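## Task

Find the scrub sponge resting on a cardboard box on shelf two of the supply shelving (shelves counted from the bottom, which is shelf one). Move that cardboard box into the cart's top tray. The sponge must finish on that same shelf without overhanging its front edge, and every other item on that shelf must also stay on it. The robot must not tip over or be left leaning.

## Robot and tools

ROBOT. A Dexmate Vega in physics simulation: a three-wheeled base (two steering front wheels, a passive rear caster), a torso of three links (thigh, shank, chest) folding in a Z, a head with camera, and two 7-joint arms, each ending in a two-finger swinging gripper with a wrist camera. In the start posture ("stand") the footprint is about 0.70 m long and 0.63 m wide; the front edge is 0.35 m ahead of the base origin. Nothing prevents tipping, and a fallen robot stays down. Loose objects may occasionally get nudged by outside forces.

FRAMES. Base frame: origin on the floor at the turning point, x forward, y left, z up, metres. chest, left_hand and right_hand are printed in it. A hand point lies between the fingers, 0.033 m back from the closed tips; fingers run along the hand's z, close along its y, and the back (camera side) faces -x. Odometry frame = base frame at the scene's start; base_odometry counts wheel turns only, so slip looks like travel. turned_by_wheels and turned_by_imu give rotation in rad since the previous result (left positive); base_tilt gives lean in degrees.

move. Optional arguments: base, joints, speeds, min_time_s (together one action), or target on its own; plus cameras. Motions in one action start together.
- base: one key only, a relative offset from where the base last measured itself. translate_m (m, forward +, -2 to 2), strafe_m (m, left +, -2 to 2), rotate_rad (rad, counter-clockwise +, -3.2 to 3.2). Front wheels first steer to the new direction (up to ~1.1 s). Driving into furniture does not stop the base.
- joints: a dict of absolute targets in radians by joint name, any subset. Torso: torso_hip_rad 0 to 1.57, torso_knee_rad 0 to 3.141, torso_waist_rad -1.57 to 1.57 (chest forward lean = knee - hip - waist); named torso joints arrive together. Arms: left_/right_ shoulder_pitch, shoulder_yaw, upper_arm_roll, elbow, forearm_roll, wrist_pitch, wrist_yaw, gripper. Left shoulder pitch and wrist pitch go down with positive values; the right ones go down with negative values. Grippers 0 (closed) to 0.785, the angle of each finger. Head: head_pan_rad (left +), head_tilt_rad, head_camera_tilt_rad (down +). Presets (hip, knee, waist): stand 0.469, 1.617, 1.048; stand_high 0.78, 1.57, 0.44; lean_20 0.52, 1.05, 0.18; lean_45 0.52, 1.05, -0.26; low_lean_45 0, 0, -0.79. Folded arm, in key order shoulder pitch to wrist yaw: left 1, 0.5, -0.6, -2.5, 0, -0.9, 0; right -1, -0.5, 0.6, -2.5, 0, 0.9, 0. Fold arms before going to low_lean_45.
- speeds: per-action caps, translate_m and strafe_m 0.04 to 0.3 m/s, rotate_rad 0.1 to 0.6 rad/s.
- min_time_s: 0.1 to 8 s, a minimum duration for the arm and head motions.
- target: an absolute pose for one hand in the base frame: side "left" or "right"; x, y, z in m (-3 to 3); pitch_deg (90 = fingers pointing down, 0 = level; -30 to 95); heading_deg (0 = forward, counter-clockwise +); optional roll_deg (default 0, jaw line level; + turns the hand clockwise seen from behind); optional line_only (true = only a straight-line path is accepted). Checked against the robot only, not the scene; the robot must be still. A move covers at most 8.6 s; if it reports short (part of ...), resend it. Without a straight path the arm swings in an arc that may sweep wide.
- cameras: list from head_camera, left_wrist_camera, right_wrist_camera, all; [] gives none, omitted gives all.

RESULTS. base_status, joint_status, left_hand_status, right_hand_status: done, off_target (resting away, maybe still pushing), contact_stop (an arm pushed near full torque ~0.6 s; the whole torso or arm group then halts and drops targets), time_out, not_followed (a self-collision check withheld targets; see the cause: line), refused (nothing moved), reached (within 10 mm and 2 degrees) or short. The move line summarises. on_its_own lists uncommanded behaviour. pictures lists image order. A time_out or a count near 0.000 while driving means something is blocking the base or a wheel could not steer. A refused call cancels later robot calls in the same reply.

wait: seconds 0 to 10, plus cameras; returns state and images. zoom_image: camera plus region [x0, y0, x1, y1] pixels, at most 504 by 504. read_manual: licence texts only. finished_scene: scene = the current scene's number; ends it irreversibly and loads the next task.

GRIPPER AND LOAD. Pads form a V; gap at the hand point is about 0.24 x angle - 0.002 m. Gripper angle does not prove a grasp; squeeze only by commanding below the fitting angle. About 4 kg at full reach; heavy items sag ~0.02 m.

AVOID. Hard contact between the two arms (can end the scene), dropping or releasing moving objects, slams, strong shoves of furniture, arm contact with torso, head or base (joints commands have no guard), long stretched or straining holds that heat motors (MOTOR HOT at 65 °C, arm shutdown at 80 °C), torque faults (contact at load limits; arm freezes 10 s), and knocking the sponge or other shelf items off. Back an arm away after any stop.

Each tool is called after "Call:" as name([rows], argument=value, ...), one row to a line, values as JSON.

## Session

Call:
move(joints={"head_pan_rad": -1.3, "head_camera_tilt_rad": 0.25}, cameras=["head_camera"])

Call:
move(joints={"head_pan_rad": 0.0, "head_camera_tilt_rad": 0.25}, cameras=["head_camera"])

Call:
move(joints={"head_pan_rad": 1.3, "head_camera_tilt_rad": 0.25}, cameras=["head_camera"])

Call:
move(joints={"head_pan_rad": 2.6, "head_camera_tilt_rad": 0.25}, cameras=["head_camera"])

Scene clock: 1.53 s.
move: done
turned_by_wheels: +0.000
turned_by_imu: +0.000
joint_status: all done
pictures: head_camera
camera_calibration:
head_camera: T_world_to_cam=[[-0.954082, -0.276896, 0.114261, -0.215503], [-0.18082, 0.228275, -0.956658, 1.45083], [0.238812, -0.933391, -0.267862, 0.377323], [0, 0, 0, 1]]

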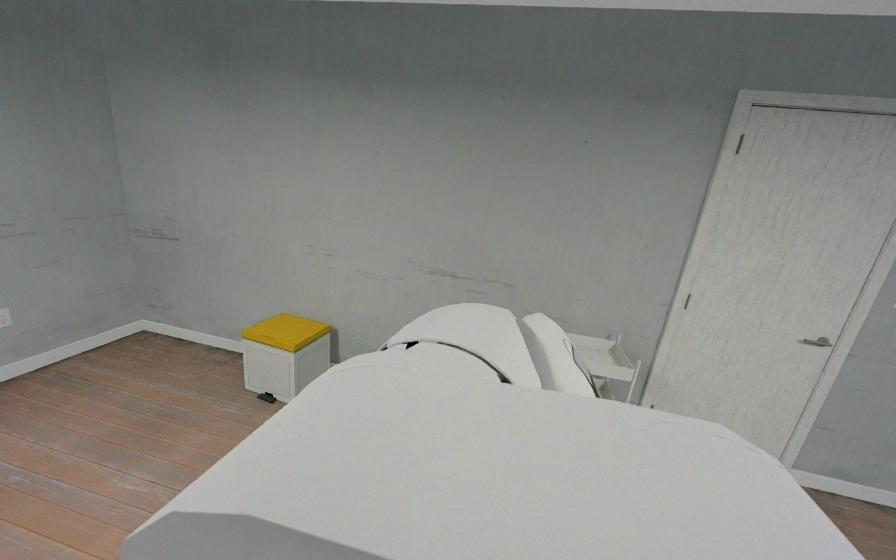

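Scene clock: 3.07 s.
move: done
turned_by_wheels: +0.000
turned_by_imu: +0.000
joint_status: all done
pictures: head_camera
camera_calibration:
head_camera: T_world_to_cam=[[0.0102432, -0.999796, 0.017408, 0.00355], [-0.338257, -0.0198471, -0.940844, 1.41507], [0.940998, 0.0037489, -0.338392, 0.536836], [0, 0, 0, 1]]

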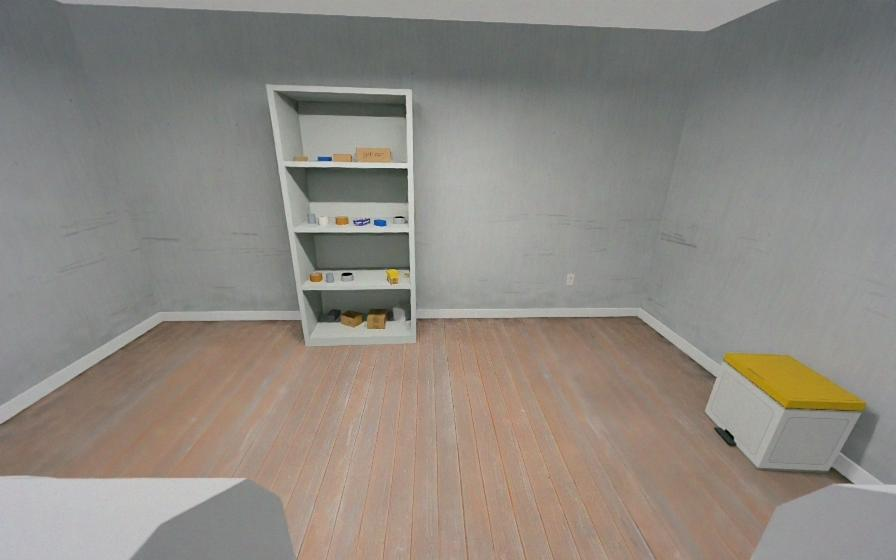

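Scene clock: 4.60 s.
move: done
turned_by_wheels: +0.000
turned_by_imu: +0.000
joint_status: all done
pictures: head_camera
camera_calibration:
head_camera: T_world_to_cam=[[0.962622, -0.2593, -0.0782454, 0.219889], [-0.142456, -0.239014, -0.96051, 1.45954], [0.230359, 0.935754, -0.267019, 0.375412], [0, 0, 0, 1]]

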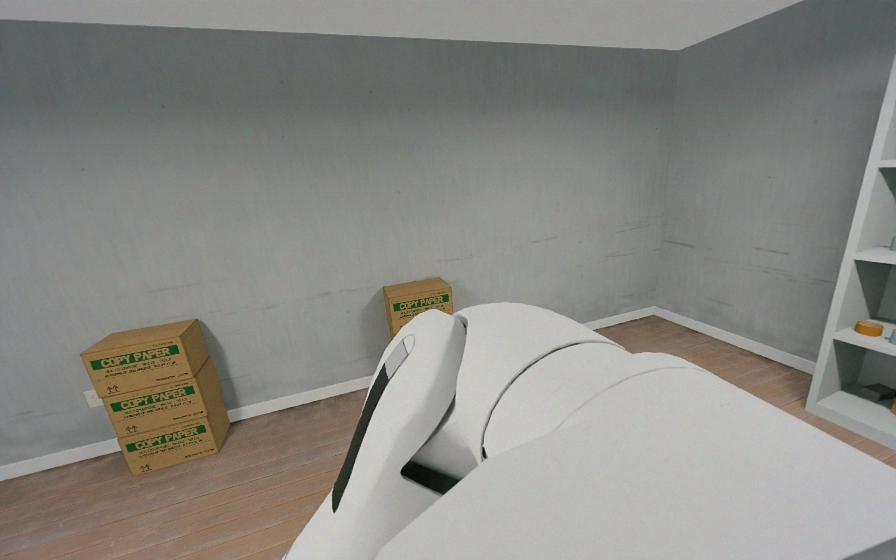

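Scene clock: 6.13 s.
Joint torques (N m): left_arm=[7.38 0.43 0.91 -3.91 -0.09 -2.9 0.04] | right_arm=[-4.48 -0.43 1.34 -3.77 -0.31 2.39 -0.23]
move: done
base_odometry: x=+0.000 y=+0.000 heading=+0.000
turned_by_wheels: +0.000
turned_by_imu: +0.000
base_tilt: forward=+0.1 right=+0.3
joint_positions: torso_hip_rad=+0.469 torso_knee_rad=+1.617 torso_waist_rad=+1.048 left_shoulder_pitch_rad=+2.207 left_shoulder_yaw_rad=-0.004 left_upper_arm_roll_rad=-0.018 left_elbow_rad=-1.107 left_forearm_roll_rad=-0.008 left_wrist_pitch_rad=-0.518 left_wrist_yaw_rad=+0.011 left_gripper_rad=+0.005 right_shoulder_pitch_rad=-2.186 right_shoulder_yaw_rad=-0.016 right_upper_arm_roll_rad=-0.019 right_elbow_rad=-1.087 right_forearm_roll_rad=-0.017 right_wrist_pitch_rad=+0.491 right_wrist_yaw_rad=+0.011 right_gripper_rad=+0.005 head_pan_rad=+2.599 head_tilt_rad=+0.000 head_camera_tilt_rad=+0.249
joint_status: all done
chest: x=-0.0111 y=+0.0000 z=+1.4155 quat_wxyz=(+0.999, +0.000, +0.050, +0.000) (m; base frame)
left_hand: x=+0.2019 y=+0.2451 z=+0.6135 quat_wxyz=(+0.430, -0.012, +0.902, +0.013) pitch_deg=+39.0 heading_deg=+2.4 roll_deg=+0.9 back=up (m; base frame)
right_hand: x=+0.2001 y=-0.2164 z=+0.6013 quat_wxyz=(+0.418, -0.022, +0.908, +0.011) pitch_deg=+40.6 heading_deg=+2.8 roll_deg=+0.1 back=up (m; base frame)
pictures: head_camera
camera_calibration:
head_camera: T_world_to_cam=[[0.507446, 0.86107, -0.0325291, 0.116493], [0.120043, -0.108026, -0.986874, 1.51917], [-0.853281, 0.49688, -0.158182, 0.129256], [0, 0, 0, 1]]

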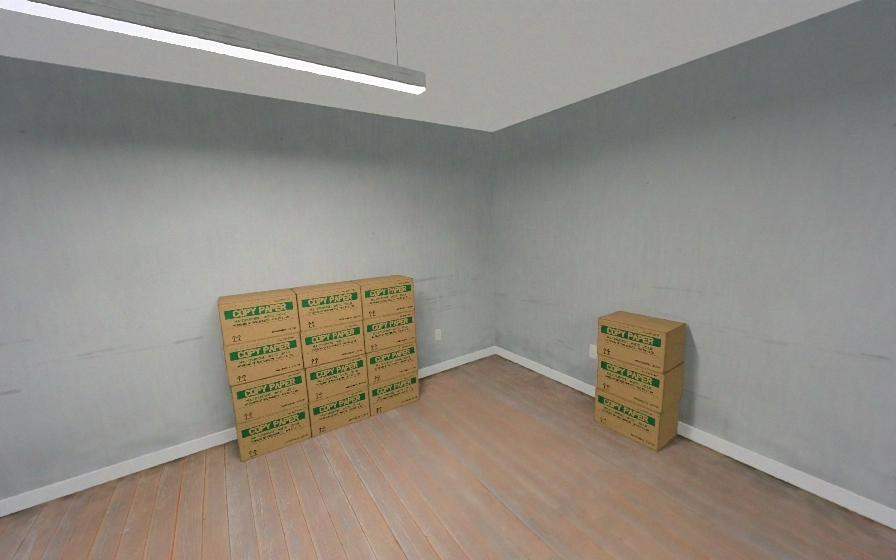

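Call:
move(base={"rotate_rad": 0.075}, joints={"head_pan_rad": 0.0, "head_camera_tilt_rad": 0.25}, cameras=["head_camera"])

Call:
zoom_image(camera="head_camera", region=[300, 240, 440, 350])

Scene clock: 13.03 s.
Joint torques (N m): left_arm=[7.13 0.79 1.06 -4.59 -0.1 -2.44 0.15] | right_arm=[-4.79 -1.4 0.99 -4.6 -0.33 2.41 0.01]
move: done
base_odometry: x=+0.000 y=+0.000 heading=+0.075
turned_by_wheels: +0.075
turned_by_imu: +0.073
base_tilt: forward=+0.1 right=+0.4
base_status: done
joint_positions: torso_hip_rad=+0.469 torso_knee_rad=+1.617 torso_waist_rad=+1.048 left_shoulder_pitch_rad=+2.207 left_shoulder_yaw_rad=-0.004 left_upper_arm_roll_rad=-0.018 left_elbow_rad=-1.107 left_forearm_roll_rad=-0.008 left_wrist_pitch_rad=-0.518 left_wrist_yaw_rad=+0.011 left_gripper_rad=+0.005 right_shoulder_pitch_rad=-2.186 right_shoulder_yaw_rad=-0.016 right_upper_arm_roll_rad=-0.019 right_elbow_rad=-1.087 right_forearm_roll_rad=-0.017 right_wrist_pitch_rad=+0.491 right_wrist_yaw_rad=+0.011 right_gripper_rad=+0.005 head_pan_rad=+0.001 head_tilt_rad=+0.000 head_camera_tilt_rad=+0.249
joint_status: all done
chest: x=-0.0111 y=+0.0000 z=+1.4155 quat_wxyz=(+0.999, +0.000, +0.050, +0.000) (m; base frame)
left_hand: x=+0.2019 y=+0.2451 z=+0.6135 quat_wxyz=(+0.430, -0.012, +0.902, +0.013) pitch_deg=+39.0 heading_deg=+2.4 roll_deg=+0.9 back=up (m; base frame)
right_hand: x=+0.2001 y=-0.2164 z=+0.6013 quat_wxyz=(+0.418, -0.022, +0.908, +0.011) pitch_deg=+40.6 heading_deg=+2.8 roll_deg=+0.1 back=up (m; base frame)
pictures: head_camera
camera_calibration:
head_camera: T_world_to_cam=[[0.0115983, -0.999784, 0.0172718, 0.0038579], [-0.338235, -0.0201774, -0.940845, 1.41507], [0.94099, 0.00507031, -0.338396, 0.536842], [0, 0, 0, 1]]

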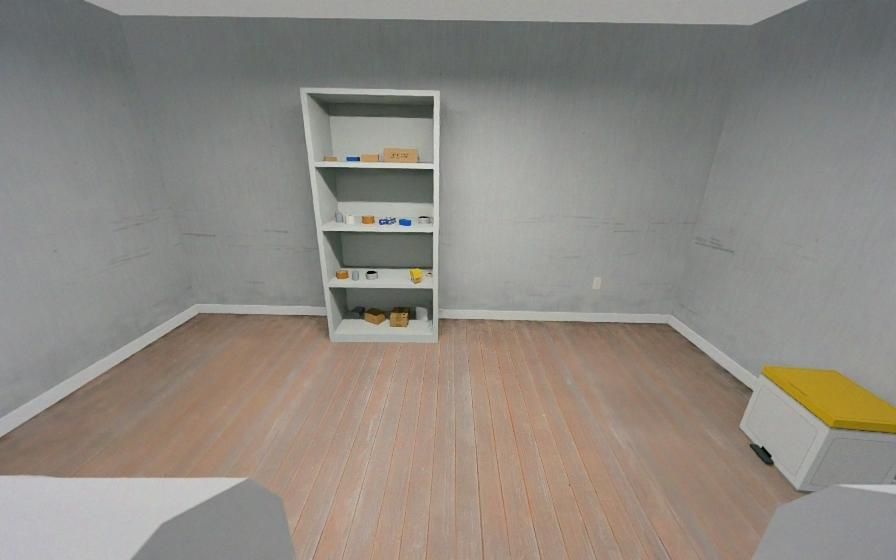

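Scaled by 3.600 from the camera's 896x560 image, which has a finer 960x600 frame.

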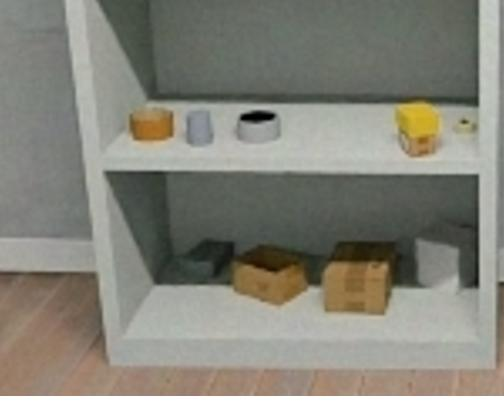

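Call:
move(base={"translate_m": 1.76}, joints={"torso_hip_rad": 0.05, "torso_knee_rad": 0.30, "torso_waist_rad": -0.35, "left_shoulder_pitch_rad": 0.866, "left_shoulder_yaw_rad": 0.0, "left_upper_arm_roll_rad": 0.0, "left_elbow_rad": -2.307, "left_forearm_roll_rad": 0.0, "left_wrist_pitch_rad": 1.19, "left_wrist_yaw_rad": 0.0, "left_gripper_rad": 0.55, "right_shoulder_pitch_rad": -1.2, "right_shoulder_yaw_rad": 0.0, "right_upper_arm_roll_rad": 0.0, "right_elbow_rad": -2.4, "right_forearm_roll_rad": 0.0, "right_wrist_pitch_rad": 0.9, "right_wrist_yaw_rad": 0.0, "head_pan_rad": 0.0, "head_camera_tilt_rad": -0.05}, cameras=["head_camera", "left_wrist_camera"])

Scene clock: 23.27 s.
Joint torques (N m): left_arm=[-19.74 2.97 3.32 -10.7 0.19 -3.09 -0.12] | right_arm=[11.95 1.99 3.1 -10.62 -0.25 -0.18 -0.38]
move: done
base_odometry: x=+1.755 y=+0.129 heading=+0.075
turned_by_wheels: +0.001
turned_by_imu: -0.005
base_tilt: forward=+0.2 right=+0.3
base_status: done
joint_positions: torso_hip_rad=+0.050 torso_knee_rad=+0.300 torso_waist_rad=-0.350 left_shoulder_pitch_rad=+0.868 left_shoulder_yaw_rad=+0.000 left_upper_arm_roll_rad=+0.000 left_elbow_rad=-2.305 left_forearm_roll_rad=+0.000 left_wrist_pitch_rad=+1.188 left_wrist_yaw_rad=+0.000 left_gripper_rad=+0.550 right_shoulder_pitch_rad=-1.200 right_shoulder_yaw_rad=+0.000 right_upper_arm_roll_rad=+0.000 right_elbow_rad=-2.399 right_forearm_roll_rad=+0.000 right_wrist_pitch_rad=+0.900 right_wrist_yaw_rad=+0.000 right_gripper_rad=+0.005 head_pan_rad=+0.001 head_tilt_rad=+0.000 head_camera_tilt_rad=-0.049
joint_status: all done
chest: x=-0.0112 y=+0.0000 z=+1.0009 quat_wxyz=(+0.955, +0.000, +0.296, +0.000) (m; base frame)
left_hand: x=+0.6798 y=+0.2293 z=+0.7237 quat_wxyz=(+0.573, +0.000, +0.820, +0.000) pitch_deg=+20.1 heading_deg=+0.0 roll_deg=+0.0 back=up (m; base frame)
right_hand: x=+0.2526 y=-0.2293 z=+1.2066 quat_wxyz=(+0.999, +0.000, +0.036, +0.000) pitch_deg=-85.9 heading_deg=+0.1 roll_deg=-0.1 (m; base frame)
pictures: head_camera, left_wrist_camera
camera_calibration:
head_camera: T_world_to_cam=[[0.01461, -0.999788, 0.014501, 0.0132758], [-0.519778, -0.0199831, -0.854068, 0.959591], [0.854176, 0.00494064, -0.51996, 0.561658], [0, 0, 0, 1]]
left_wrist_camera: T_world_to_cam=[[-0.00839924, -0.999537, 0.0292521, 0.209994], [-0.427933, -0.0228461, -0.903522, 1.01272], [0.903771, -0.0201068, -0.427543, -0.146818], [0, 0, 0, 1]]

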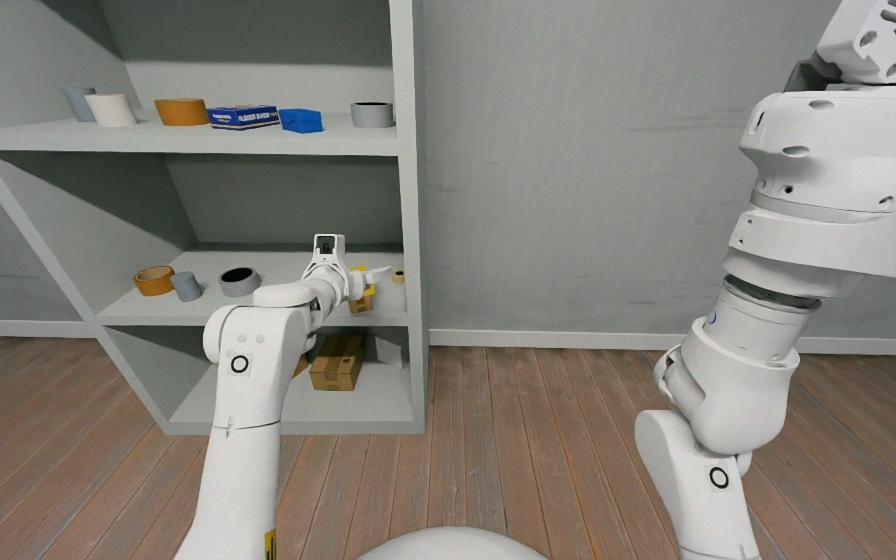

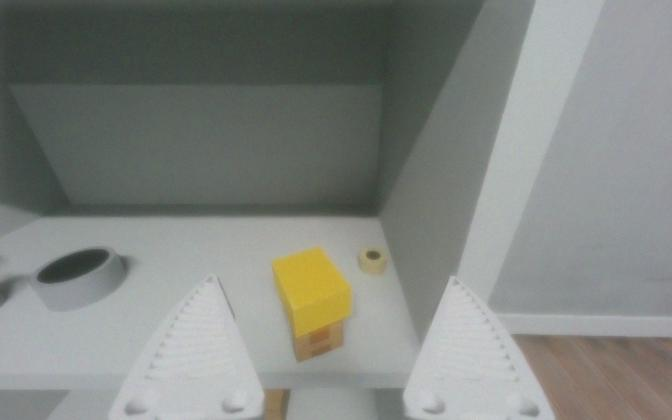

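Call:
zoom_image(camera="left_wrist_camera", region=[230, 230, 420, 380])

Call:
zoom_image(camera="head_camera", region=[300, 230, 440, 340])

Scaled by 2.653 from the camera's 672x420 image, which has a finer 960x600 frame.

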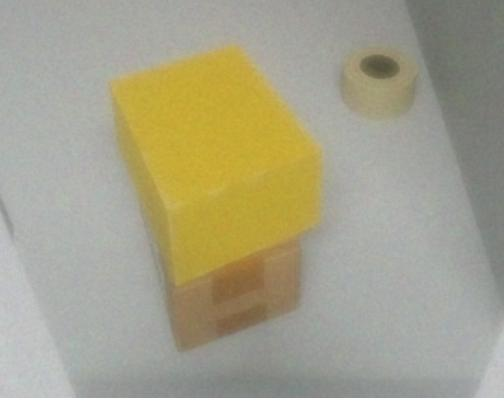

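Scaled by 3.600 from the camera's 896x560 image, which has a finer 960x600 frame.

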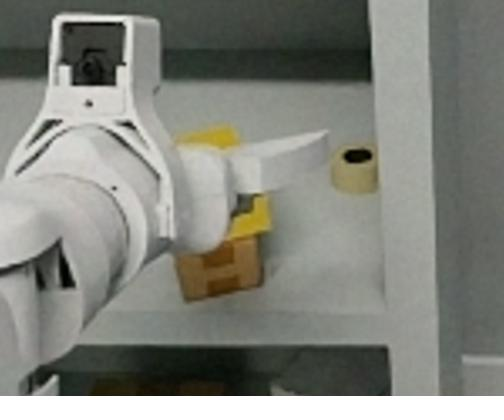

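Call:
move(target={"side": "left", "x": 0.727, "y": 0.213, "z": 0.660, "pitch_deg": 25, "heading_deg": 27, "line_only": true}, cameras=["left_wrist_camera"])

Call:
zoom_image(camera="left_wrist_camera", region=[200, 190, 470, 400])

Scene clock: 29.70 s.
Joint torques (N m): left_arm=[-24.34 -10.69 5.53 -7.93 0.63 -3.88 0.41] | right_arm=[13.17 0.48 2.2 -11.13 -0.22 0.59 -0.13]
move: done
base_odometry: x=+1.755 y=+0.129 heading=+0.075
turned_by_wheels: +0.000
turned_by_imu: +0.002
base_tilt: forward=+0.2 right=+0.3
joint_positions: torso_hip_rad=+0.050 torso_knee_rad=+0.300 torso_waist_rad=-0.350 left_shoulder_pitch_rad=+0.685 left_shoulder_yaw_rad=-0.420 left_upper_arm_roll_rad=+0.095 left_elbow_rad=-1.724 left_forearm_roll_rad=+0.117 left_wrist_pitch_rad=+0.831 left_wrist_yaw_rad=+0.680 left_gripper_rad=+0.550 right_shoulder_pitch_rad=-1.200 right_shoulder_yaw_rad=+0.000 right_upper_arm_roll_rad=+0.000 right_elbow_rad=-2.400 right_forearm_roll_rad=+0.000 right_wrist_pitch_rad=+0.900 right_wrist_yaw_rad=+0.000 right_gripper_rad=+0.005 head_pan_rad=+0.001 head_tilt_rad=+0.000 head_camera_tilt_rad=-0.049
chest: x=-0.0112 y=+0.0000 z=+1.0009 quat_wxyz=(+0.955, +0.000, +0.296, +0.000) (m; base frame)
left_hand: x=+0.7268 y=+0.2135 z=+0.6599 quat_wxyz=(+0.523, -0.195, +0.820, +0.125) pitch_deg=+25.0 heading_deg=+26.8 roll_deg=+0.0 back=up (m; base frame)
left_hand_status: reached (straight line, planned for 2.5 s): 1 mm and 0.2 deg off.
right_hand: x=+0.2525 y=-0.2293 z=+1.2067 quat_wxyz=(+0.999, +0.000, +0.036, +0.000) pitch_deg=-85.9 heading_deg=+0.1 roll_deg=-0.1 (m; base frame)
pictures: left_wrist_camera
camera_calibration:
left_wrist_camera: T_world_to_cam=[[0.445356, -0.894872, 0.0293558, -0.155801], [-0.438796, -0.246723, -0.864052, 1.00457], [0.780459, 0.37193, -0.502545, -0.161462], [0, 0, 0, 1]]

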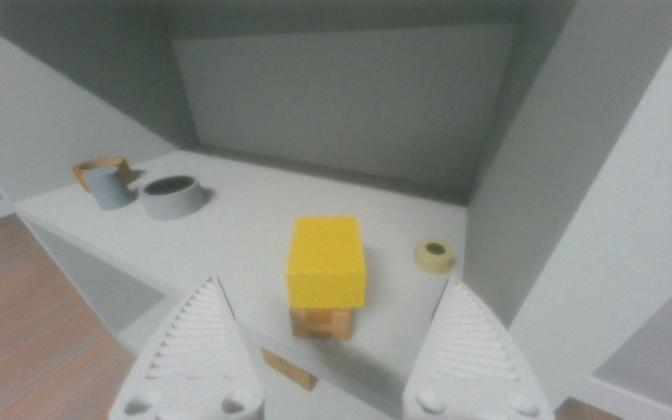

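Scaled by 1.867 from the camera's 672x420 image, which has a finer 960x600 frame.

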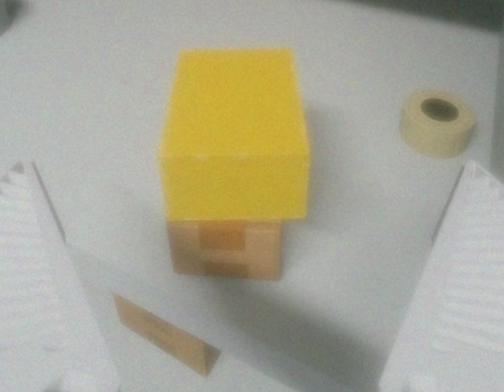

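Call:
move(target={"side": "left", "x": 0.802, "y": 0.260, "z": 0.618, "pitch_deg": 25, "heading_deg": 27, "line_only": true}, cameras=["left_wrist_camera"])

Scene clock: 33.73 s.
Joint torques (N m): left_arm=[-28.23 -1.94 4.42 -9.63 0.83 -3.52 -0.08] | right_arm=[11.56 1.18 2.26 -9.43 -0.29 -0.58 -0.35]
move: done
base_odometry: x=+1.755 y=+0.129 heading=+0.075
turned_by_wheels: +0.000
turned_by_imu: +0.001
base_tilt: forward=+0.1 right=+0.4
joint_positions: torso_hip_rad=+0.050 torso_knee_rad=+0.300 torso_waist_rad=-0.350 left_shoulder_pitch_rad=+0.467 left_shoulder_yaw_rad=-0.309 left_upper_arm_roll_rad=-0.056 left_elbow_rad=-1.299 left_forearm_roll_rad=+0.056 left_wrist_pitch_rad=+0.602 left_wrist_yaw_rad=+0.604 left_gripper_rad=+0.550 right_shoulder_pitch_rad=-1.200 right_shoulder_yaw_rad=+0.000 right_upper_arm_roll_rad=+0.000 right_elbow_rad=-2.400 right_forearm_roll_rad=+0.000 right_wrist_pitch_rad=+0.900 right_wrist_yaw_rad=+0.000 right_gripper_rad=+0.005 head_pan_rad=+0.001 head_tilt_rad=+0.000 head_camera_tilt_rad=-0.049
chest: x=-0.0112 y=+0.0000 z=+1.0009 quat_wxyz=(+0.955, +0.000, +0.296, +0.000) (m; base frame)
left_hand: x=+0.8010 y=+0.2592 z=+0.6180 quat_wxyz=(+0.522, -0.197, +0.820, +0.125) pitch_deg=+25.0 heading_deg=+27.0 roll_deg=+0.0 back=up (m; base frame)
left_hand_status: reached (straight line, planned for 1.7 s): 1 mm and 0.1 deg off.
right_hand: x=+0.2525 y=-0.2293 z=+1.2067 quat_wxyz=(+0.999, +0.000, +0.036, +0.000) pitch_deg=-85.9 heading_deg=+0.1 roll_deg=-0.1 (m; base frame)
pictures: left_wrist_camera
camera_calibration:
left_wrist_camera: T_world_to_cam=[[0.447968, -0.893576, 0.0291113, -0.148997], [-0.438844, -0.248137, -0.863623, 1.01226], [0.778936, 0.3741, -0.503297, -0.256311], [0, 0, 0, 1]]

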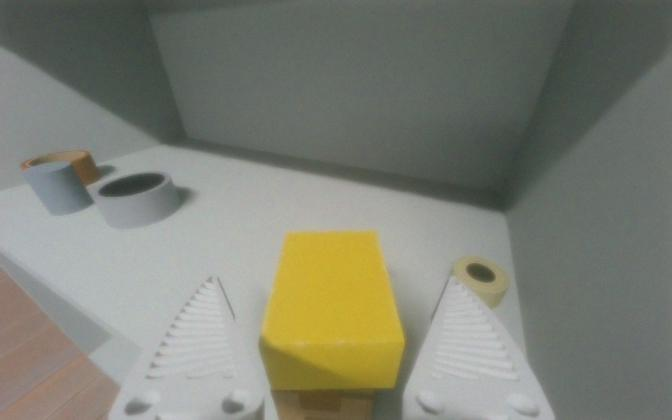

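Call:
move(joints={"left_gripper_rad": 0.40}, cameras=[])

Call:
move(joints={"left_gripper_rad": 0.30}, cameras=[])

Call:
move(target={"side": "left", "x": 0.795, "y": 0.260, "z": 0.680, "pitch_deg": 25, "heading_deg": 27, "line_only": true}, cameras=["left_wrist_camera", "head_camera"])

Scene clock: 34.67 s.
move: done
turned_by_wheels: +0.000
turned_by_imu: +0.000
joint_status: all done
pictures: none

Scene clock: 35.23 s.
move: done
turned_by_wheels: +0.000
turned_by_imu: +0.000
joint_status: all done
pictures: none

Scene clock: 37.60 s.
Joint torques (N m): left_arm=[-28.51 -9.13 8.58 -9.79 0.93 -2.29 0.23] | right_arm=[11.75 1.49 3.04 -10.59 -0.35 1.27 -0.36]
move: done
base_odometry: x=+1.755 y=+0.129 heading=+0.075
turned_by_wheels: +0.000
turned_by_imu: +0.001
base_tilt: forward=+0.1 right=+0.3
joint_positions: torso_hip_rad=+0.050 torso_knee_rad=+0.300 torso_waist_rad=-0.350 left_shoulder_pitch_rad=+0.446 left_shoulder_yaw_rad=-0.334 left_upper_arm_roll_rad=-0.042 left_elbow_rad=-1.479 left_forearm_roll_rad=+0.067 left_wrist_pitch_rad=+0.801 left_wrist_yaw_rad=+0.622 left_gripper_rad=+0.300 right_shoulder_pitch_rad=-1.200 right_shoulder_yaw_rad=+0.000 right_upper_arm_roll_rad=+0.000 right_elbow_rad=-2.400 right_forearm_roll_rad=+0.000 right_wrist_pitch_rad=+0.900 right_wrist_yaw_rad=+0.000 right_gripper_rad=+0.005 head_pan_rad=+0.001 head_tilt_rad=+0.000 head_camera_tilt_rad=-0.049
chest: x=-0.0112 y=+0.0000 z=+1.0009 quat_wxyz=(+0.955, +0.000, +0.296, +0.000) (m; base frame)
left_hand: x=+0.7951 y=+0.2600 z=+0.6777 quat_wxyz=(+0.522, -0.197, +0.820, +0.125) pitch_deg=+25.1 heading_deg=+27.0 roll_deg=+0.0 back=up (m; base frame)
left_hand_status: reached (straight line, planned for 1.0 s): 2 mm and 0.1 deg off.
right_hand: x=+0.2525 y=-0.2293 z=+1.2067 quat_wxyz=(+0.999, +0.000, +0.036, +0.000) pitch_deg=-85.9 heading_deg=+0.1 roll_deg=-0.1 (m; base frame)
pictures: head_camera, left_wrist_camera
camera_calibration:
head_camera: T_world_to_cam=[[0.0146101, -0.999788, 0.014501, 0.0132759], [-0.519778, -0.0199831, -0.854068, 0.959591], [0.854176, 0.00494067, -0.51996, 0.561658], [0, 0, 0, 1]]
left_wrist_camera: T_world_to_cam=[[0.448362, -0.893369, 0.0293972, -0.147906], [-0.438756, -0.248617, -0.863529, 1.06148], [0.778759, 0.374276, -0.503441, -0.221839], [0, 0, 0, 1]]

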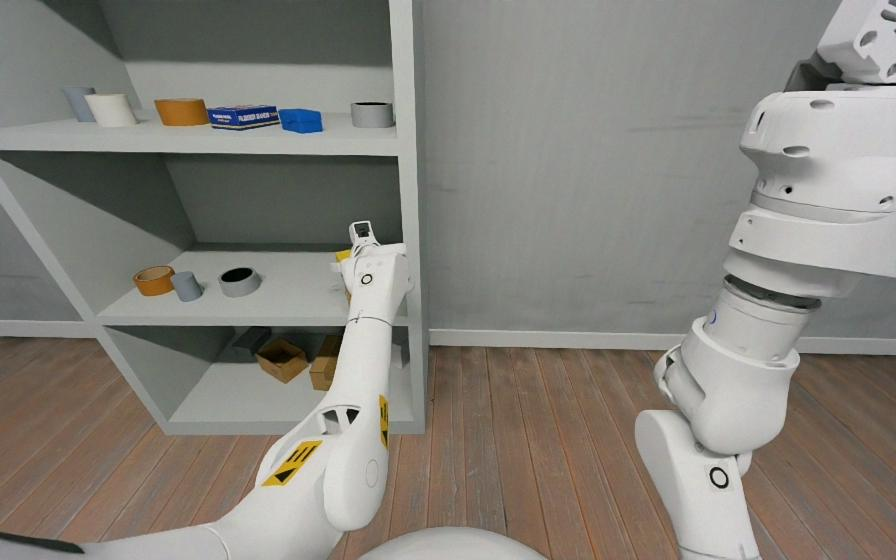

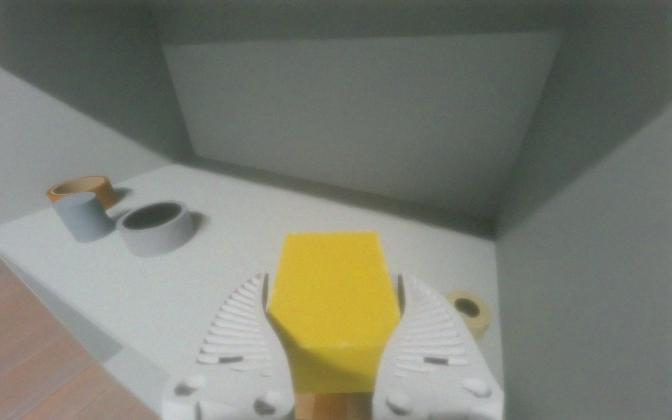

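Call:
move(target={"side": "left", "x": 0.845, "y": 0.43, "z": 0.605, "pitch_deg": 25, "heading_deg": 17, "line_only": true}, cameras=[])

Call:
move(target={"side": "left", "x": 0.845, "y": 0.43, "z": 0.575, "pitch_deg": 25, "heading_deg": 17, "line_only": true}, cameras=["left_wrist_camera", "head_camera"])

Scene clock: 42.33 s.
move: done
turned_by_wheels: +0.000
turned_by_imu: +0.001
left_hand_status: reached (straight line, planned for 2.1 s): 2 mm and 0.1 deg off.
pictures: none

Scene clock: 44.33 s.
Joint torques (N m): left_arm=[-30.19 9.17 -0.64 -10.3 0.46 -3.91 -0.01] | right_arm=[12.52 -0.82 2.91 -10.88 0.25 0.05 -0.15]
move: done
base_odometry: x=+1.755 y=+0.129 heading=+0.075
turned_by_wheels: +0.000
turned_by_imu: +0.001
base_tilt: forward=+0.1 right=+0.3
joint_positions: torso_hip_rad=+0.050 torso_knee_rad=+0.300 torso_waist_rad=-0.350 left_shoulder_pitch_rad=+0.350 left_shoulder_yaw_rad=+0.117 left_upper_arm_roll_rad=-0.171 left_elbow_rad=-0.973 left_forearm_roll_rad=-0.037 left_wrist_pitch_rad=+0.468 left_wrist_yaw_rad=+0.101 left_gripper_rad=+0.300 right_shoulder_pitch_rad=-1.200 right_shoulder_yaw_rad=+0.000 right_upper_arm_roll_rad=+0.000 right_elbow_rad=-2.400 right_forearm_roll_rad=+0.000 right_wrist_pitch_rad=+0.900 right_wrist_yaw_rad=+0.000 right_gripper_rad=+0.005 head_pan_rad=+0.001 head_tilt_rad=+0.000 head_camera_tilt_rad=-0.049
chest: x=-0.0112 y=+0.0000 z=+1.0009 quat_wxyz=(+0.955, +0.000, +0.296, +0.000) (m; base frame)
left_hand: x=+0.8448 y=+0.4297 z=+0.5757 quat_wxyz=(+0.531, -0.125, +0.834, +0.079) pitch_deg=+25.1 heading_deg=+17.0 roll_deg=+0.0 back=up (m; base frame)
left_hand_status: reached (straight line, planned for 0.8 s): 1 mm and 0.1 deg off.
right_hand: x=+0.2525 y=-0.2293 z=+1.2067 quat_wxyz=(+0.999, +0.000, +0.036, +0.000) pitch_deg=-85.9 heading_deg=+0.1 roll_deg=-0.1 (m; base frame)
pictures: head_camera, left_wrist_camera
camera_calibration:
head_camera: T_world_to_cam=[[0.0146099, -0.999788, 0.0145011, 0.0132758], [-0.519778, -0.0199831, -0.854068, 0.959591], [0.854177, 0.00494051, -0.519959, 0.561658], [0, 0, 0, 1]]
left_wrist_camera: T_world_to_cam=[[0.286316, -0.957676, 0.0296521, 0.148785], [-0.47538, -0.168858, -0.863424, 1.03398], [0.831888, 0.233116, -0.503607, -0.359472], [0, 0, 0, 1]]

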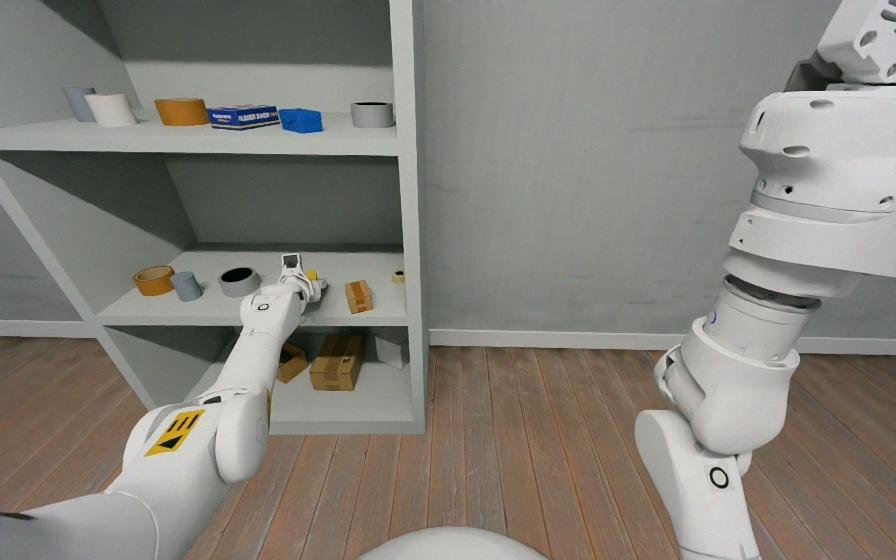

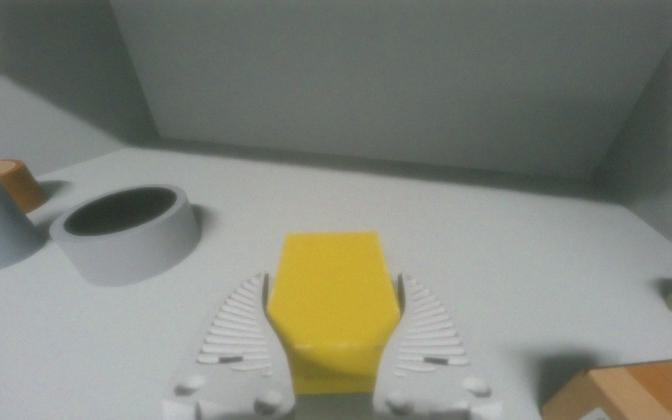

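Call:
move(target={"side": "left", "x": 0.845, "y": 0.43, "z": 0.567, "pitch_deg": 25, "heading_deg": 17, "line_only": true}, cameras=["left_wrist_camera"])

Scene clock: 46.00 s.
Joint torques (N m): left_arm=[-27.14 9.33 3.11 -7.92 0.41 -2.67 0.09] | right_arm=[10.96 1.71 3.86 -10.73 -0.06 -0.15 -0.38]
move: done
base_odometry: x=+1.755 y=+0.129 heading=+0.075
turned_by_wheels: +0.000
turned_by_imu: +0.000
base_tilt: forward=+0.1 right=+0.2
joint_positions: torso_hip_rad=+0.050 torso_knee_rad=+0.300 torso_waist_rad=-0.350 left_shoulder_pitch_rad=+0.344 left_shoulder_yaw_rad=+0.118 left_upper_arm_roll_rad=-0.171 left_elbow_rad=-0.932 left_forearm_roll_rad=-0.036 left_wrist_pitch_rad=+0.432 left_wrist_yaw_rad=+0.099 left_gripper_rad=+0.300 right_shoulder_pitch_rad=-1.200 right_shoulder_yaw_rad=+0.000 right_upper_arm_roll_rad=+0.000 right_elbow_rad=-2.400 right_forearm_roll_rad=+0.000 right_wrist_pitch_rad=+0.900 right_wrist_yaw_rad=+0.000 right_gripper_rad=+0.005 head_pan_rad=+0.001 head_tilt_rad=+0.000 head_camera_tilt_rad=-0.049
chest: x=-0.0112 y=+0.0000 z=+1.0009 quat_wxyz=(+0.955, +0.000, +0.296, +0.000) (m; base frame)
left_hand: x=+0.8449 y=+0.4299 z=+0.5677 quat_wxyz=(+0.531, -0.125, +0.834, +0.079) pitch_deg=+25.0 heading_deg=+17.0 roll_deg=+0.0 back=up (m; base frame)
left_hand_status: reached (straight line, planned for 0.4 s): 1 mm and 0.0 deg off.
right_hand: x=+0.2524 y=-0.2293 z=+1.2067 quat_wxyz=(+0.999, +0.000, +0.036, +0.000) pitch_deg=-85.9 heading_deg=+0.1 roll_deg=-0.1 (m; base frame)
pictures: left_wrist_camera
camera_calibration:
left_wrist_camera: T_world_to_cam=[[0.286425, -0.957635, 0.0299207, 0.148903], [-0.47492, -0.169031, -0.863643, 1.02697], [0.832113, 0.233159, -0.503215, -0.364008], [0, 0, 0, 1]]

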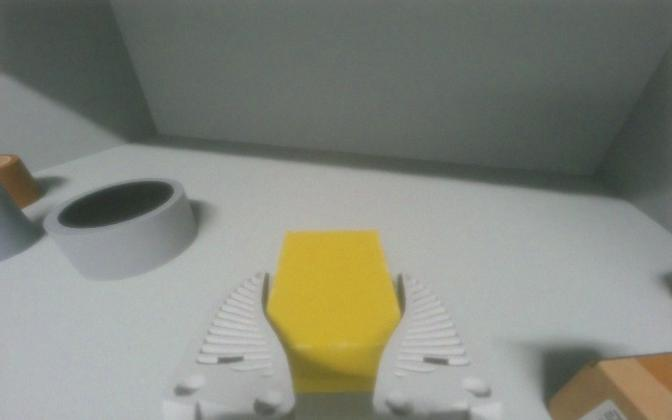

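Call:
move(joints={"left_gripper_rad": 0.40}, cameras=[])

Call:
move(joints={"left_gripper_rad": 0.55}, cameras=["left_wrist_camera"])

Call:
move(target={"side": "left", "x": 0.73, "y": 0.394, "z": 0.63, "pitch_deg": 25, "heading_deg": 17, "line_only": true}, cameras=[])

Call:
move(target={"side": "left", "x": 0.70, "y": 0.213, "z": 0.632, "pitch_deg": 25, "heading_deg": 20, "line_only": true}, cameras=["left_wrist_camera", "head_camera"])

Call:
zoom_image(camera="left_wrist_camera", region=[200, 190, 470, 400])

Scene clock: 47.23 s.
move: done
turned_by_wheels: +0.000
turned_by_imu: +0.000
joint_status: all done
pictures: none

Scene clock: 47.87 s.
move: done
turned_by_wheels: +0.000
turned_by_imu: +0.000
joint_status: all done
pictures: left_wrist_camera
camera_calibration:
left_wrist_camera: T_world_to_cam=[[0.286472, -0.957623, 0.0298565, 0.148984], [-0.475104, -0.16905, -0.863538, 1.02602], [0.831991, 0.233194, -0.503399, -0.364337], [0, 0, 0, 1]]

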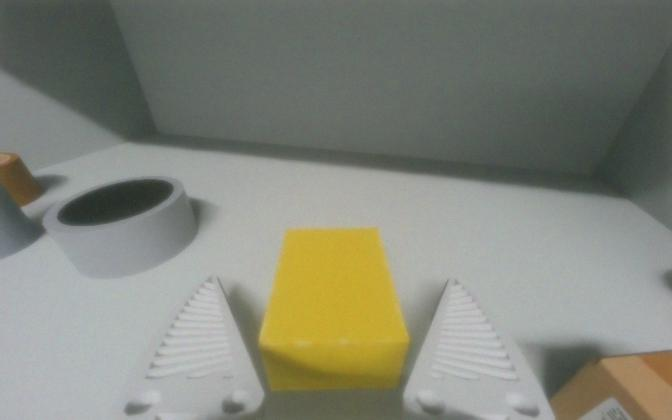

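Scene clock: 52.63 s.
move: done
turned_by_wheels: +0.000
turned_by_imu: +0.001
left_hand_status: reached (straight line, planned for 3.2 s): 1 mm and 0.0 deg off.
pictures: none

Scene clock: 55.60 s.
Joint torques (N m): left_arm=[-14.54 -9.19 7.58 -9.67 0.67 -4.01 0.23] | right_arm=[10.88 0.38 3.67 -9.8 -0.02 -0.02 -0.34]
move: done
base_odometry: x=+1.755 y=+0.129 heading=+0.075
turned_by_wheels: +0.000
turned_by_imu: +0.001
base_tilt: forward=+0.2 right=+0.3
joint_positions: torso_hip_rad=+0.050 torso_knee_rad=+0.300 torso_waist_rad=-0.350 left_shoulder_pitch_rad=+0.836 left_shoulder_yaw_rad=-0.304 left_upper_arm_roll_rad=+0.125 left_elbow_rad=-1.899 left_forearm_roll_rad=+0.079 left_wrist_pitch_rad=+0.882 left_wrist_yaw_rad=+0.521 left_gripper_rad=+0.550 right_shoulder_pitch_rad=-1.200 right_shoulder_yaw_rad=+0.000 right_upper_arm_roll_rad=+0.000 right_elbow_rad=-2.400 right_forearm_roll_rad=+0.000 right_wrist_pitch_rad=+0.900 right_wrist_yaw_rad=+0.000 right_gripper_rad=+0.005 head_pan_rad=+0.001 head_tilt_rad=+0.000 head_camera_tilt_rad=-0.049
chest: x=-0.0112 y=+0.0000 z=+1.0009 quat_wxyz=(+0.955, +0.000, +0.296, +0.000) (m; base frame)
left_hand: x=+0.7006 y=+0.2158 z=+0.6310 quat_wxyz=(+0.529, -0.146, +0.831, +0.093) pitch_deg=+25.1 heading_deg=+20.0 roll_deg=+0.1 back=up (m; base frame)
left_hand_status: reached (straight line, planned for 1.5 s): 3 mm and 0.1 deg off.
right_hand: x=+0.2524 y=-0.2293 z=+1.2067 quat_wxyz=(+0.999, +0.000, +0.036, +0.000) pitch_deg=-85.9 heading_deg=+0.1 roll_deg=-0.1 (m; base frame)
pictures: head_camera, left_wrist_camera
camera_calibration:
head_camera: T_world_to_cam=[[0.0146088, -0.999788, 0.0145023, 0.0132755], [-0.5197, -0.0199831, -0.854115, 0.959602], [0.854224, 0.00494069, -0.519882, 0.561619], [0, 0, 0, 1]]
left_wrist_camera: T_world_to_cam=[[0.335097, -0.941739, 0.0289403, -0.0535799], [-0.466291, -0.192454, -0.863443, 0.975764], [0.818708, 0.275843, -0.503615, -0.161764], [0, 0, 0, 1]]

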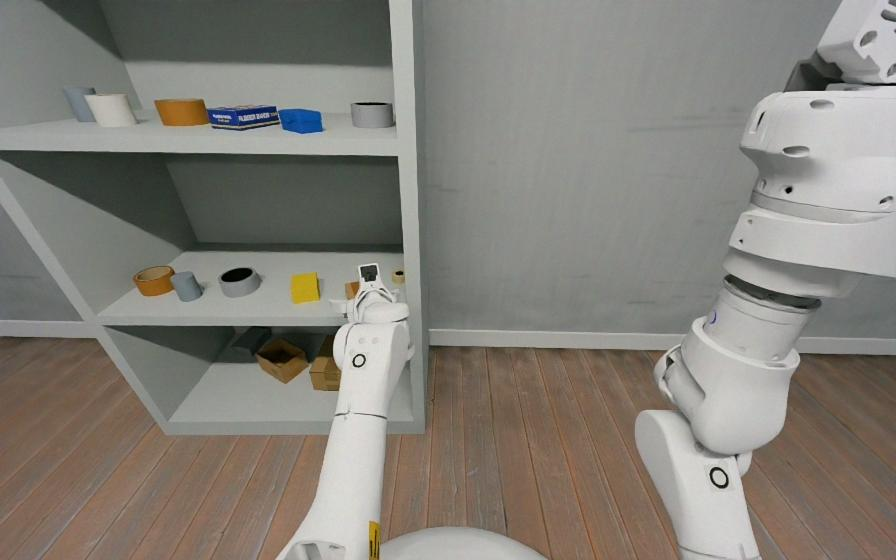

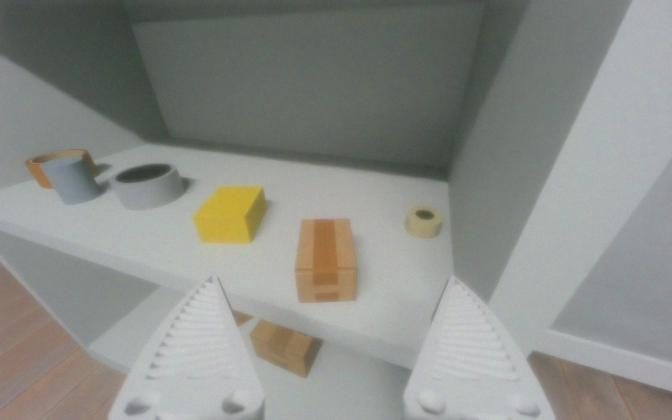

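Scaled by 1.867 from the camera's 672x420 image, which has a finer 960x600 frame.

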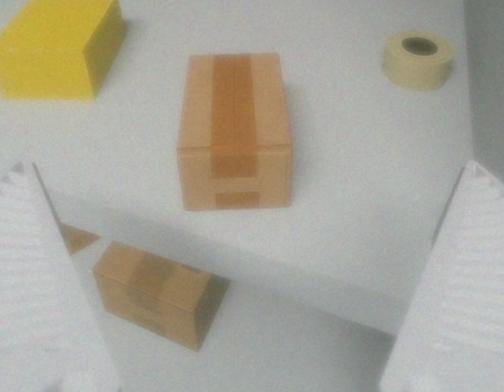

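Call:
move(target={"side": "left", "x": 0.808, "y": 0.266, "z": 0.576, "pitch_deg": 25, "heading_deg": 21, "line_only": true}, cameras=["left_wrist_camera"])

Scene clock: 60.43 s.
Joint torques (N m): left_arm=[-27.02 -0.06 2.48 -8.86 0.72 -3.76 -0.14] | right_arm=[12.31 -0.27 3.17 -10.22 0.15 0.51 -0.22]
move: done
base_odometry: x=+1.755 y=+0.129 heading=+0.075
turned_by_wheels: +0.000
turned_by_imu: +0.001
base_tilt: forward=+0.2 right=+0.3
joint_positions: torso_hip_rad=+0.050 torso_knee_rad=+0.300 torso_waist_rad=-0.350 left_shoulder_pitch_rad=+0.514 left_shoulder_yaw_rad=-0.206 left_upper_arm_roll_rad=-0.044 left_elbow_rad=-1.257 left_forearm_roll_rad=+0.019 left_wrist_pitch_rad=+0.541 left_wrist_yaw_rad=+0.452 left_gripper_rad=+0.550 right_shoulder_pitch_rad=-1.200 right_shoulder_yaw_rad=+0.000 right_upper_arm_roll_rad=+0.000 right_elbow_rad=-2.400 right_forearm_roll_rad=+0.000 right_wrist_pitch_rad=+0.900 right_wrist_yaw_rad=+0.000 right_gripper_rad=+0.005 head_pan_rad=+0.001 head_tilt_rad=+0.000 head_camera_tilt_rad=-0.049
chest: x=-0.0112 y=+0.0000 z=+1.0009 quat_wxyz=(+0.955, +0.000, +0.296, +0.000) (m; base frame)
left_hand: x=+0.8070 y=+0.2654 z=+0.5759 quat_wxyz=(+0.528, -0.153, +0.830, +0.098) pitch_deg=+25.0 heading_deg=+21.0 roll_deg=+0.0 back=up (m; base frame)
left_hand_status: reached (straight line, planned for 2.4 s): 1 mm and 0.1 deg off.
right_hand: x=+0.2524 y=-0.2293 z=+1.2067 quat_wxyz=(+0.999, +0.000, +0.036, +0.000) pitch_deg=-85.9 heading_deg=+0.1 roll_deg=-0.1 (m; base frame)
pictures: left_wrist_camera
camera_calibration:
left_wrist_camera: T_world_to_cam=[[0.352085, -0.935511, 0.0292477, -0.0564954], [-0.462448, -0.201043, -0.863553, 0.986595], [0.813743, 0.290518, -0.50341, -0.290388], [0, 0, 0, 1]]

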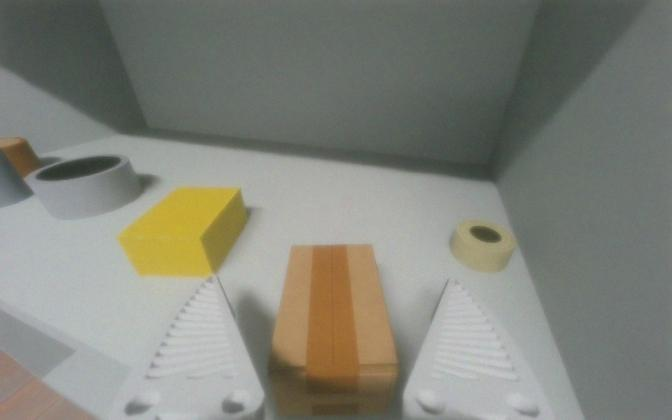

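Call:
move(joints={"left_gripper_rad": 0.38}, cameras=[])

Call:
move(joints={"left_gripper_rad": 0.24}, cameras=["left_wrist_camera"])

Call:
move(target={"side": "left", "x": 0.80, "y": 0.266, "z": 0.63, "pitch_deg": 25, "heading_deg": 21, "line_only": true}, cameras=["left_wrist_camera"])

Scene clock: 61.70 s.
move: done
turned_by_wheels: +0.000
turned_by_imu: +0.000
joint_status: all done
pictures: none

Scene clock: 62.33 s.
move: done
turned_by_wheels: +0.000
turned_by_imu: +0.000
joint_status: all done
pictures: left_wrist_camera
camera_calibration:
left_wrist_camera: T_world_to_cam=[[0.352302, -0.935411, 0.0298398, -0.0569641], [-0.461609, -0.201414, -0.863915, 0.986806], [0.814126, 0.290585, -0.502753, -0.291883], [0, 0, 0, 1]]

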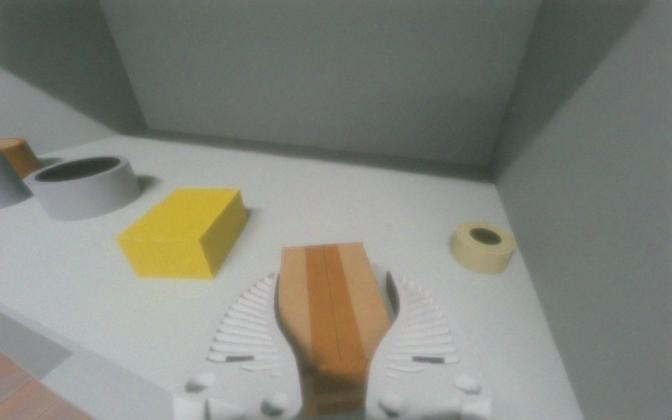

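Scene clock: 64.73 s.
Joint torques (N m): left_arm=[-20.59 -6.53 7.62 -11.31 0.96 -3.15 0.25] | right_arm=[10.85 2.45 3.24 -9.81 -0.02 0.25 -0.44]
move: done
base_odometry: x=+1.755 y=+0.129 heading=+0.075
turned_by_wheels: +0.000
turned_by_imu: +0.001
base_tilt: forward=+0.1 right=+0.3
joint_positions: torso_hip_rad=+0.050 torso_knee_rad=+0.300 torso_waist_rad=-0.350 left_shoulder_pitch_rad=+0.521 left_shoulder_yaw_rad=-0.224 left_upper_arm_roll_rad=-0.032 left_elbow_rad=-1.458 left_forearm_roll_rad=+0.026 left_wrist_pitch_rad=+0.734 left_wrist_yaw_rad=+0.465 left_gripper_rad=+0.240 right_shoulder_pitch_rad=-1.200 right_shoulder_yaw_rad=+0.000 right_upper_arm_roll_rad=+0.000 right_elbow_rad=-2.400 right_forearm_roll_rad=+0.000 right_wrist_pitch_rad=+0.900 right_wrist_yaw_rad=+0.000 right_gripper_rad=+0.005 head_pan_rad=+0.001 head_tilt_rad=+0.000 head_camera_tilt_rad=-0.049
chest: x=-0.0112 y=+0.0000 z=+1.0009 quat_wxyz=(+0.955, +0.000, +0.296, +0.000) (m; base frame)
left_hand: x=+0.8002 y=+0.2661 z=+0.6281 quat_wxyz=(+0.528, -0.154, +0.829, +0.098) pitch_deg=+25.0 heading_deg=+21.0 roll_deg=+0.0 back=up (m; base frame)
left_hand_status: reached (straight line, planned for 1.0 s): 2 mm and 0.0 deg off.
right_hand: x=+0.2524 y=-0.2293 z=+1.2067 quat_wxyz=(+0.999, +0.000, +0.036, +0.000) pitch_deg=-85.9 heading_deg=+0.1 roll_deg=-0.1 (m; base frame)
pictures: left_wrist_camera
camera_calibration:
left_wrist_camera: T_world_to_cam=[[0.35253, -0.935334, 0.0295511, -0.0555887], [-0.462245, -0.201505, -0.863554, 1.02862], [0.813666, 0.290769, -0.50339, -0.25874], [0, 0, 0, 1]]

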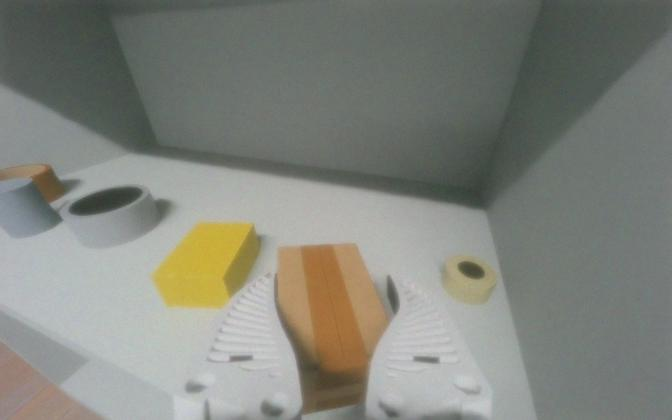

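Call:
move(base={"translate_m": -2.0}, cameras=[])

Call:
move(base={"rotate_rad": -1.83}, joints={"torso_hip_rad": 0.25, "torso_knee_rad": 1.0, "torso_waist_rad": 0.45, "left_shoulder_pitch_rad": 1.15, "left_shoulder_yaw_rad": -0.084, "left_upper_arm_roll_rad": 0.065, "left_elbow_rad": -2.2, "left_forearm_roll_rad": -0.015, "left_wrist_pitch_rad": 1.2, "left_wrist_yaw_rad": 0.3, "head_camera_tilt_rad": 0.35}, cameras=["head_camera", "left_wrist_camera"])

Scene clock: 76.73 s.
move: done
turned_by_wheels: +0.001
turned_by_imu: +0.015
base_status: done
pictures: none

Scene clock: 81.33 s.
Joint torques (N m): left_arm=[-13.95 2.98 4.68 -10.54 0.23 -3.22 0.07] | right_arm=[13.34 1.07 3.19 -8.94 -0.25 -0.32 -0.09]
move: done
base_odometry: x=-0.240 y=-0.019 heading=-1.752
turned_by_wheels: -1.828
turned_by_imu: -1.775
base_tilt: forward=+0.2 right=+0.3
base_status: done
joint_positions: torso_hip_rad=+0.250 torso_knee_rad=+1.000 torso_waist_rad=+0.450 left_shoulder_pitch_rad=+1.148 left_shoulder_yaw_rad=-0.085 left_upper_arm_roll_rad=+0.064 left_elbow_rad=-2.197 left_forearm_roll_rad=-0.015 left_wrist_pitch_rad=+1.199 left_wrist_yaw_rad=+0.301 left_gripper_rad=+0.240 right_shoulder_pitch_rad=-1.200 right_shoulder_yaw_rad=+0.000 right_upper_arm_roll_rad=+0.000 right_elbow_rad=-2.400 right_forearm_roll_rad=+0.000 right_wrist_pitch_rad=+0.900 right_wrist_yaw_rad=+0.000 right_gripper_rad=+0.005 head_pan_rad=+0.001 head_tilt_rad=+0.000 head_camera_tilt_rad=+0.349
joint_status: all done
chest: x=-0.0276 y=+0.0000 z=+1.2722 quat_wxyz=(+0.989, +0.000, +0.150, +0.000) (m; base frame)
left_hand: x=+0.6604 y=+0.2539 z=+0.9434 quat_wxyz=(+0.528, -0.067, +0.844, +0.068) pitch_deg=+25.7 heading_deg=+11.9 roll_deg=+2.8 back=up (m; base frame)
right_hand: x=+0.1633 y=-0.2294 z=+1.5467 quat_wxyz=(+0.993, +0.000, -0.114, +0.000) pitch_deg=-76.9 heading_deg=+180.0 roll_deg=+0.0 back=down (m; base frame)
pictures: head_camera, left_wrist_camera
camera_calibration:
head_camera: T_world_to_cam=[[0.0160538, -0.999784, 0.0131811, 0.0120296], [-0.601412, -0.0201868, -0.798684, 1.07783], [0.798777, 0.00489464, -0.601607, 0.838398], [0, 0, 0, 1]]
left_wrist_camera: T_world_to_cam=[[0.179587, -0.983642, -0.0140445, 0.140584], [-0.508141, -0.0805294, -0.857501, 1.22777], [0.842343, 0.161132, -0.51429, 0.0415317], [0, 0, 0, 1]]

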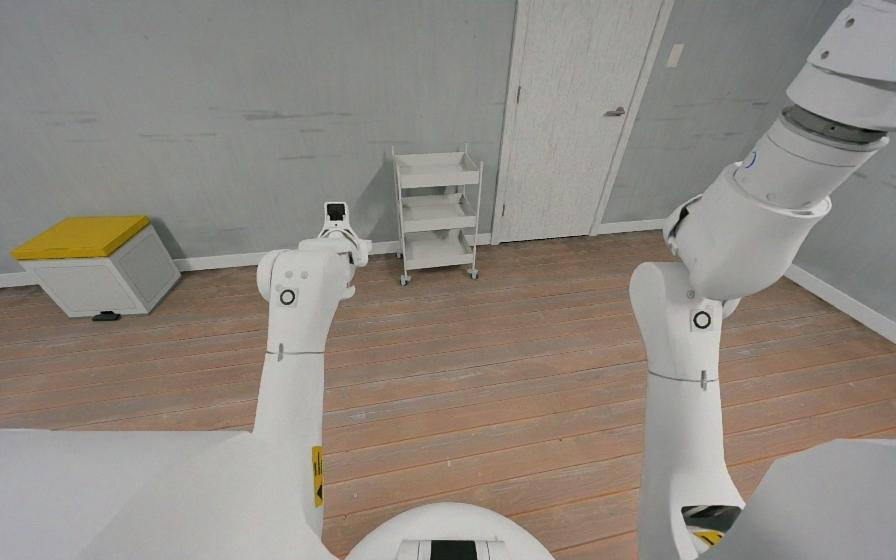

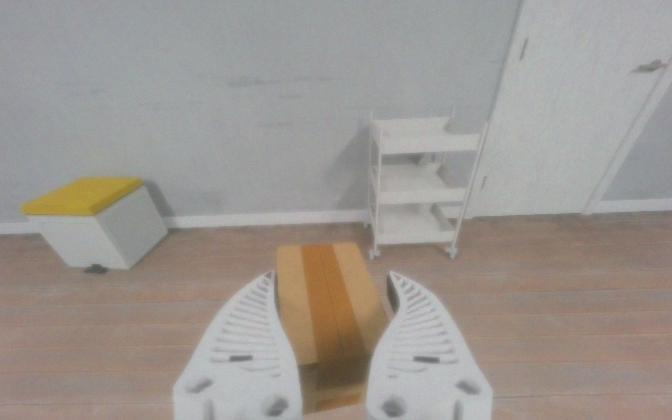

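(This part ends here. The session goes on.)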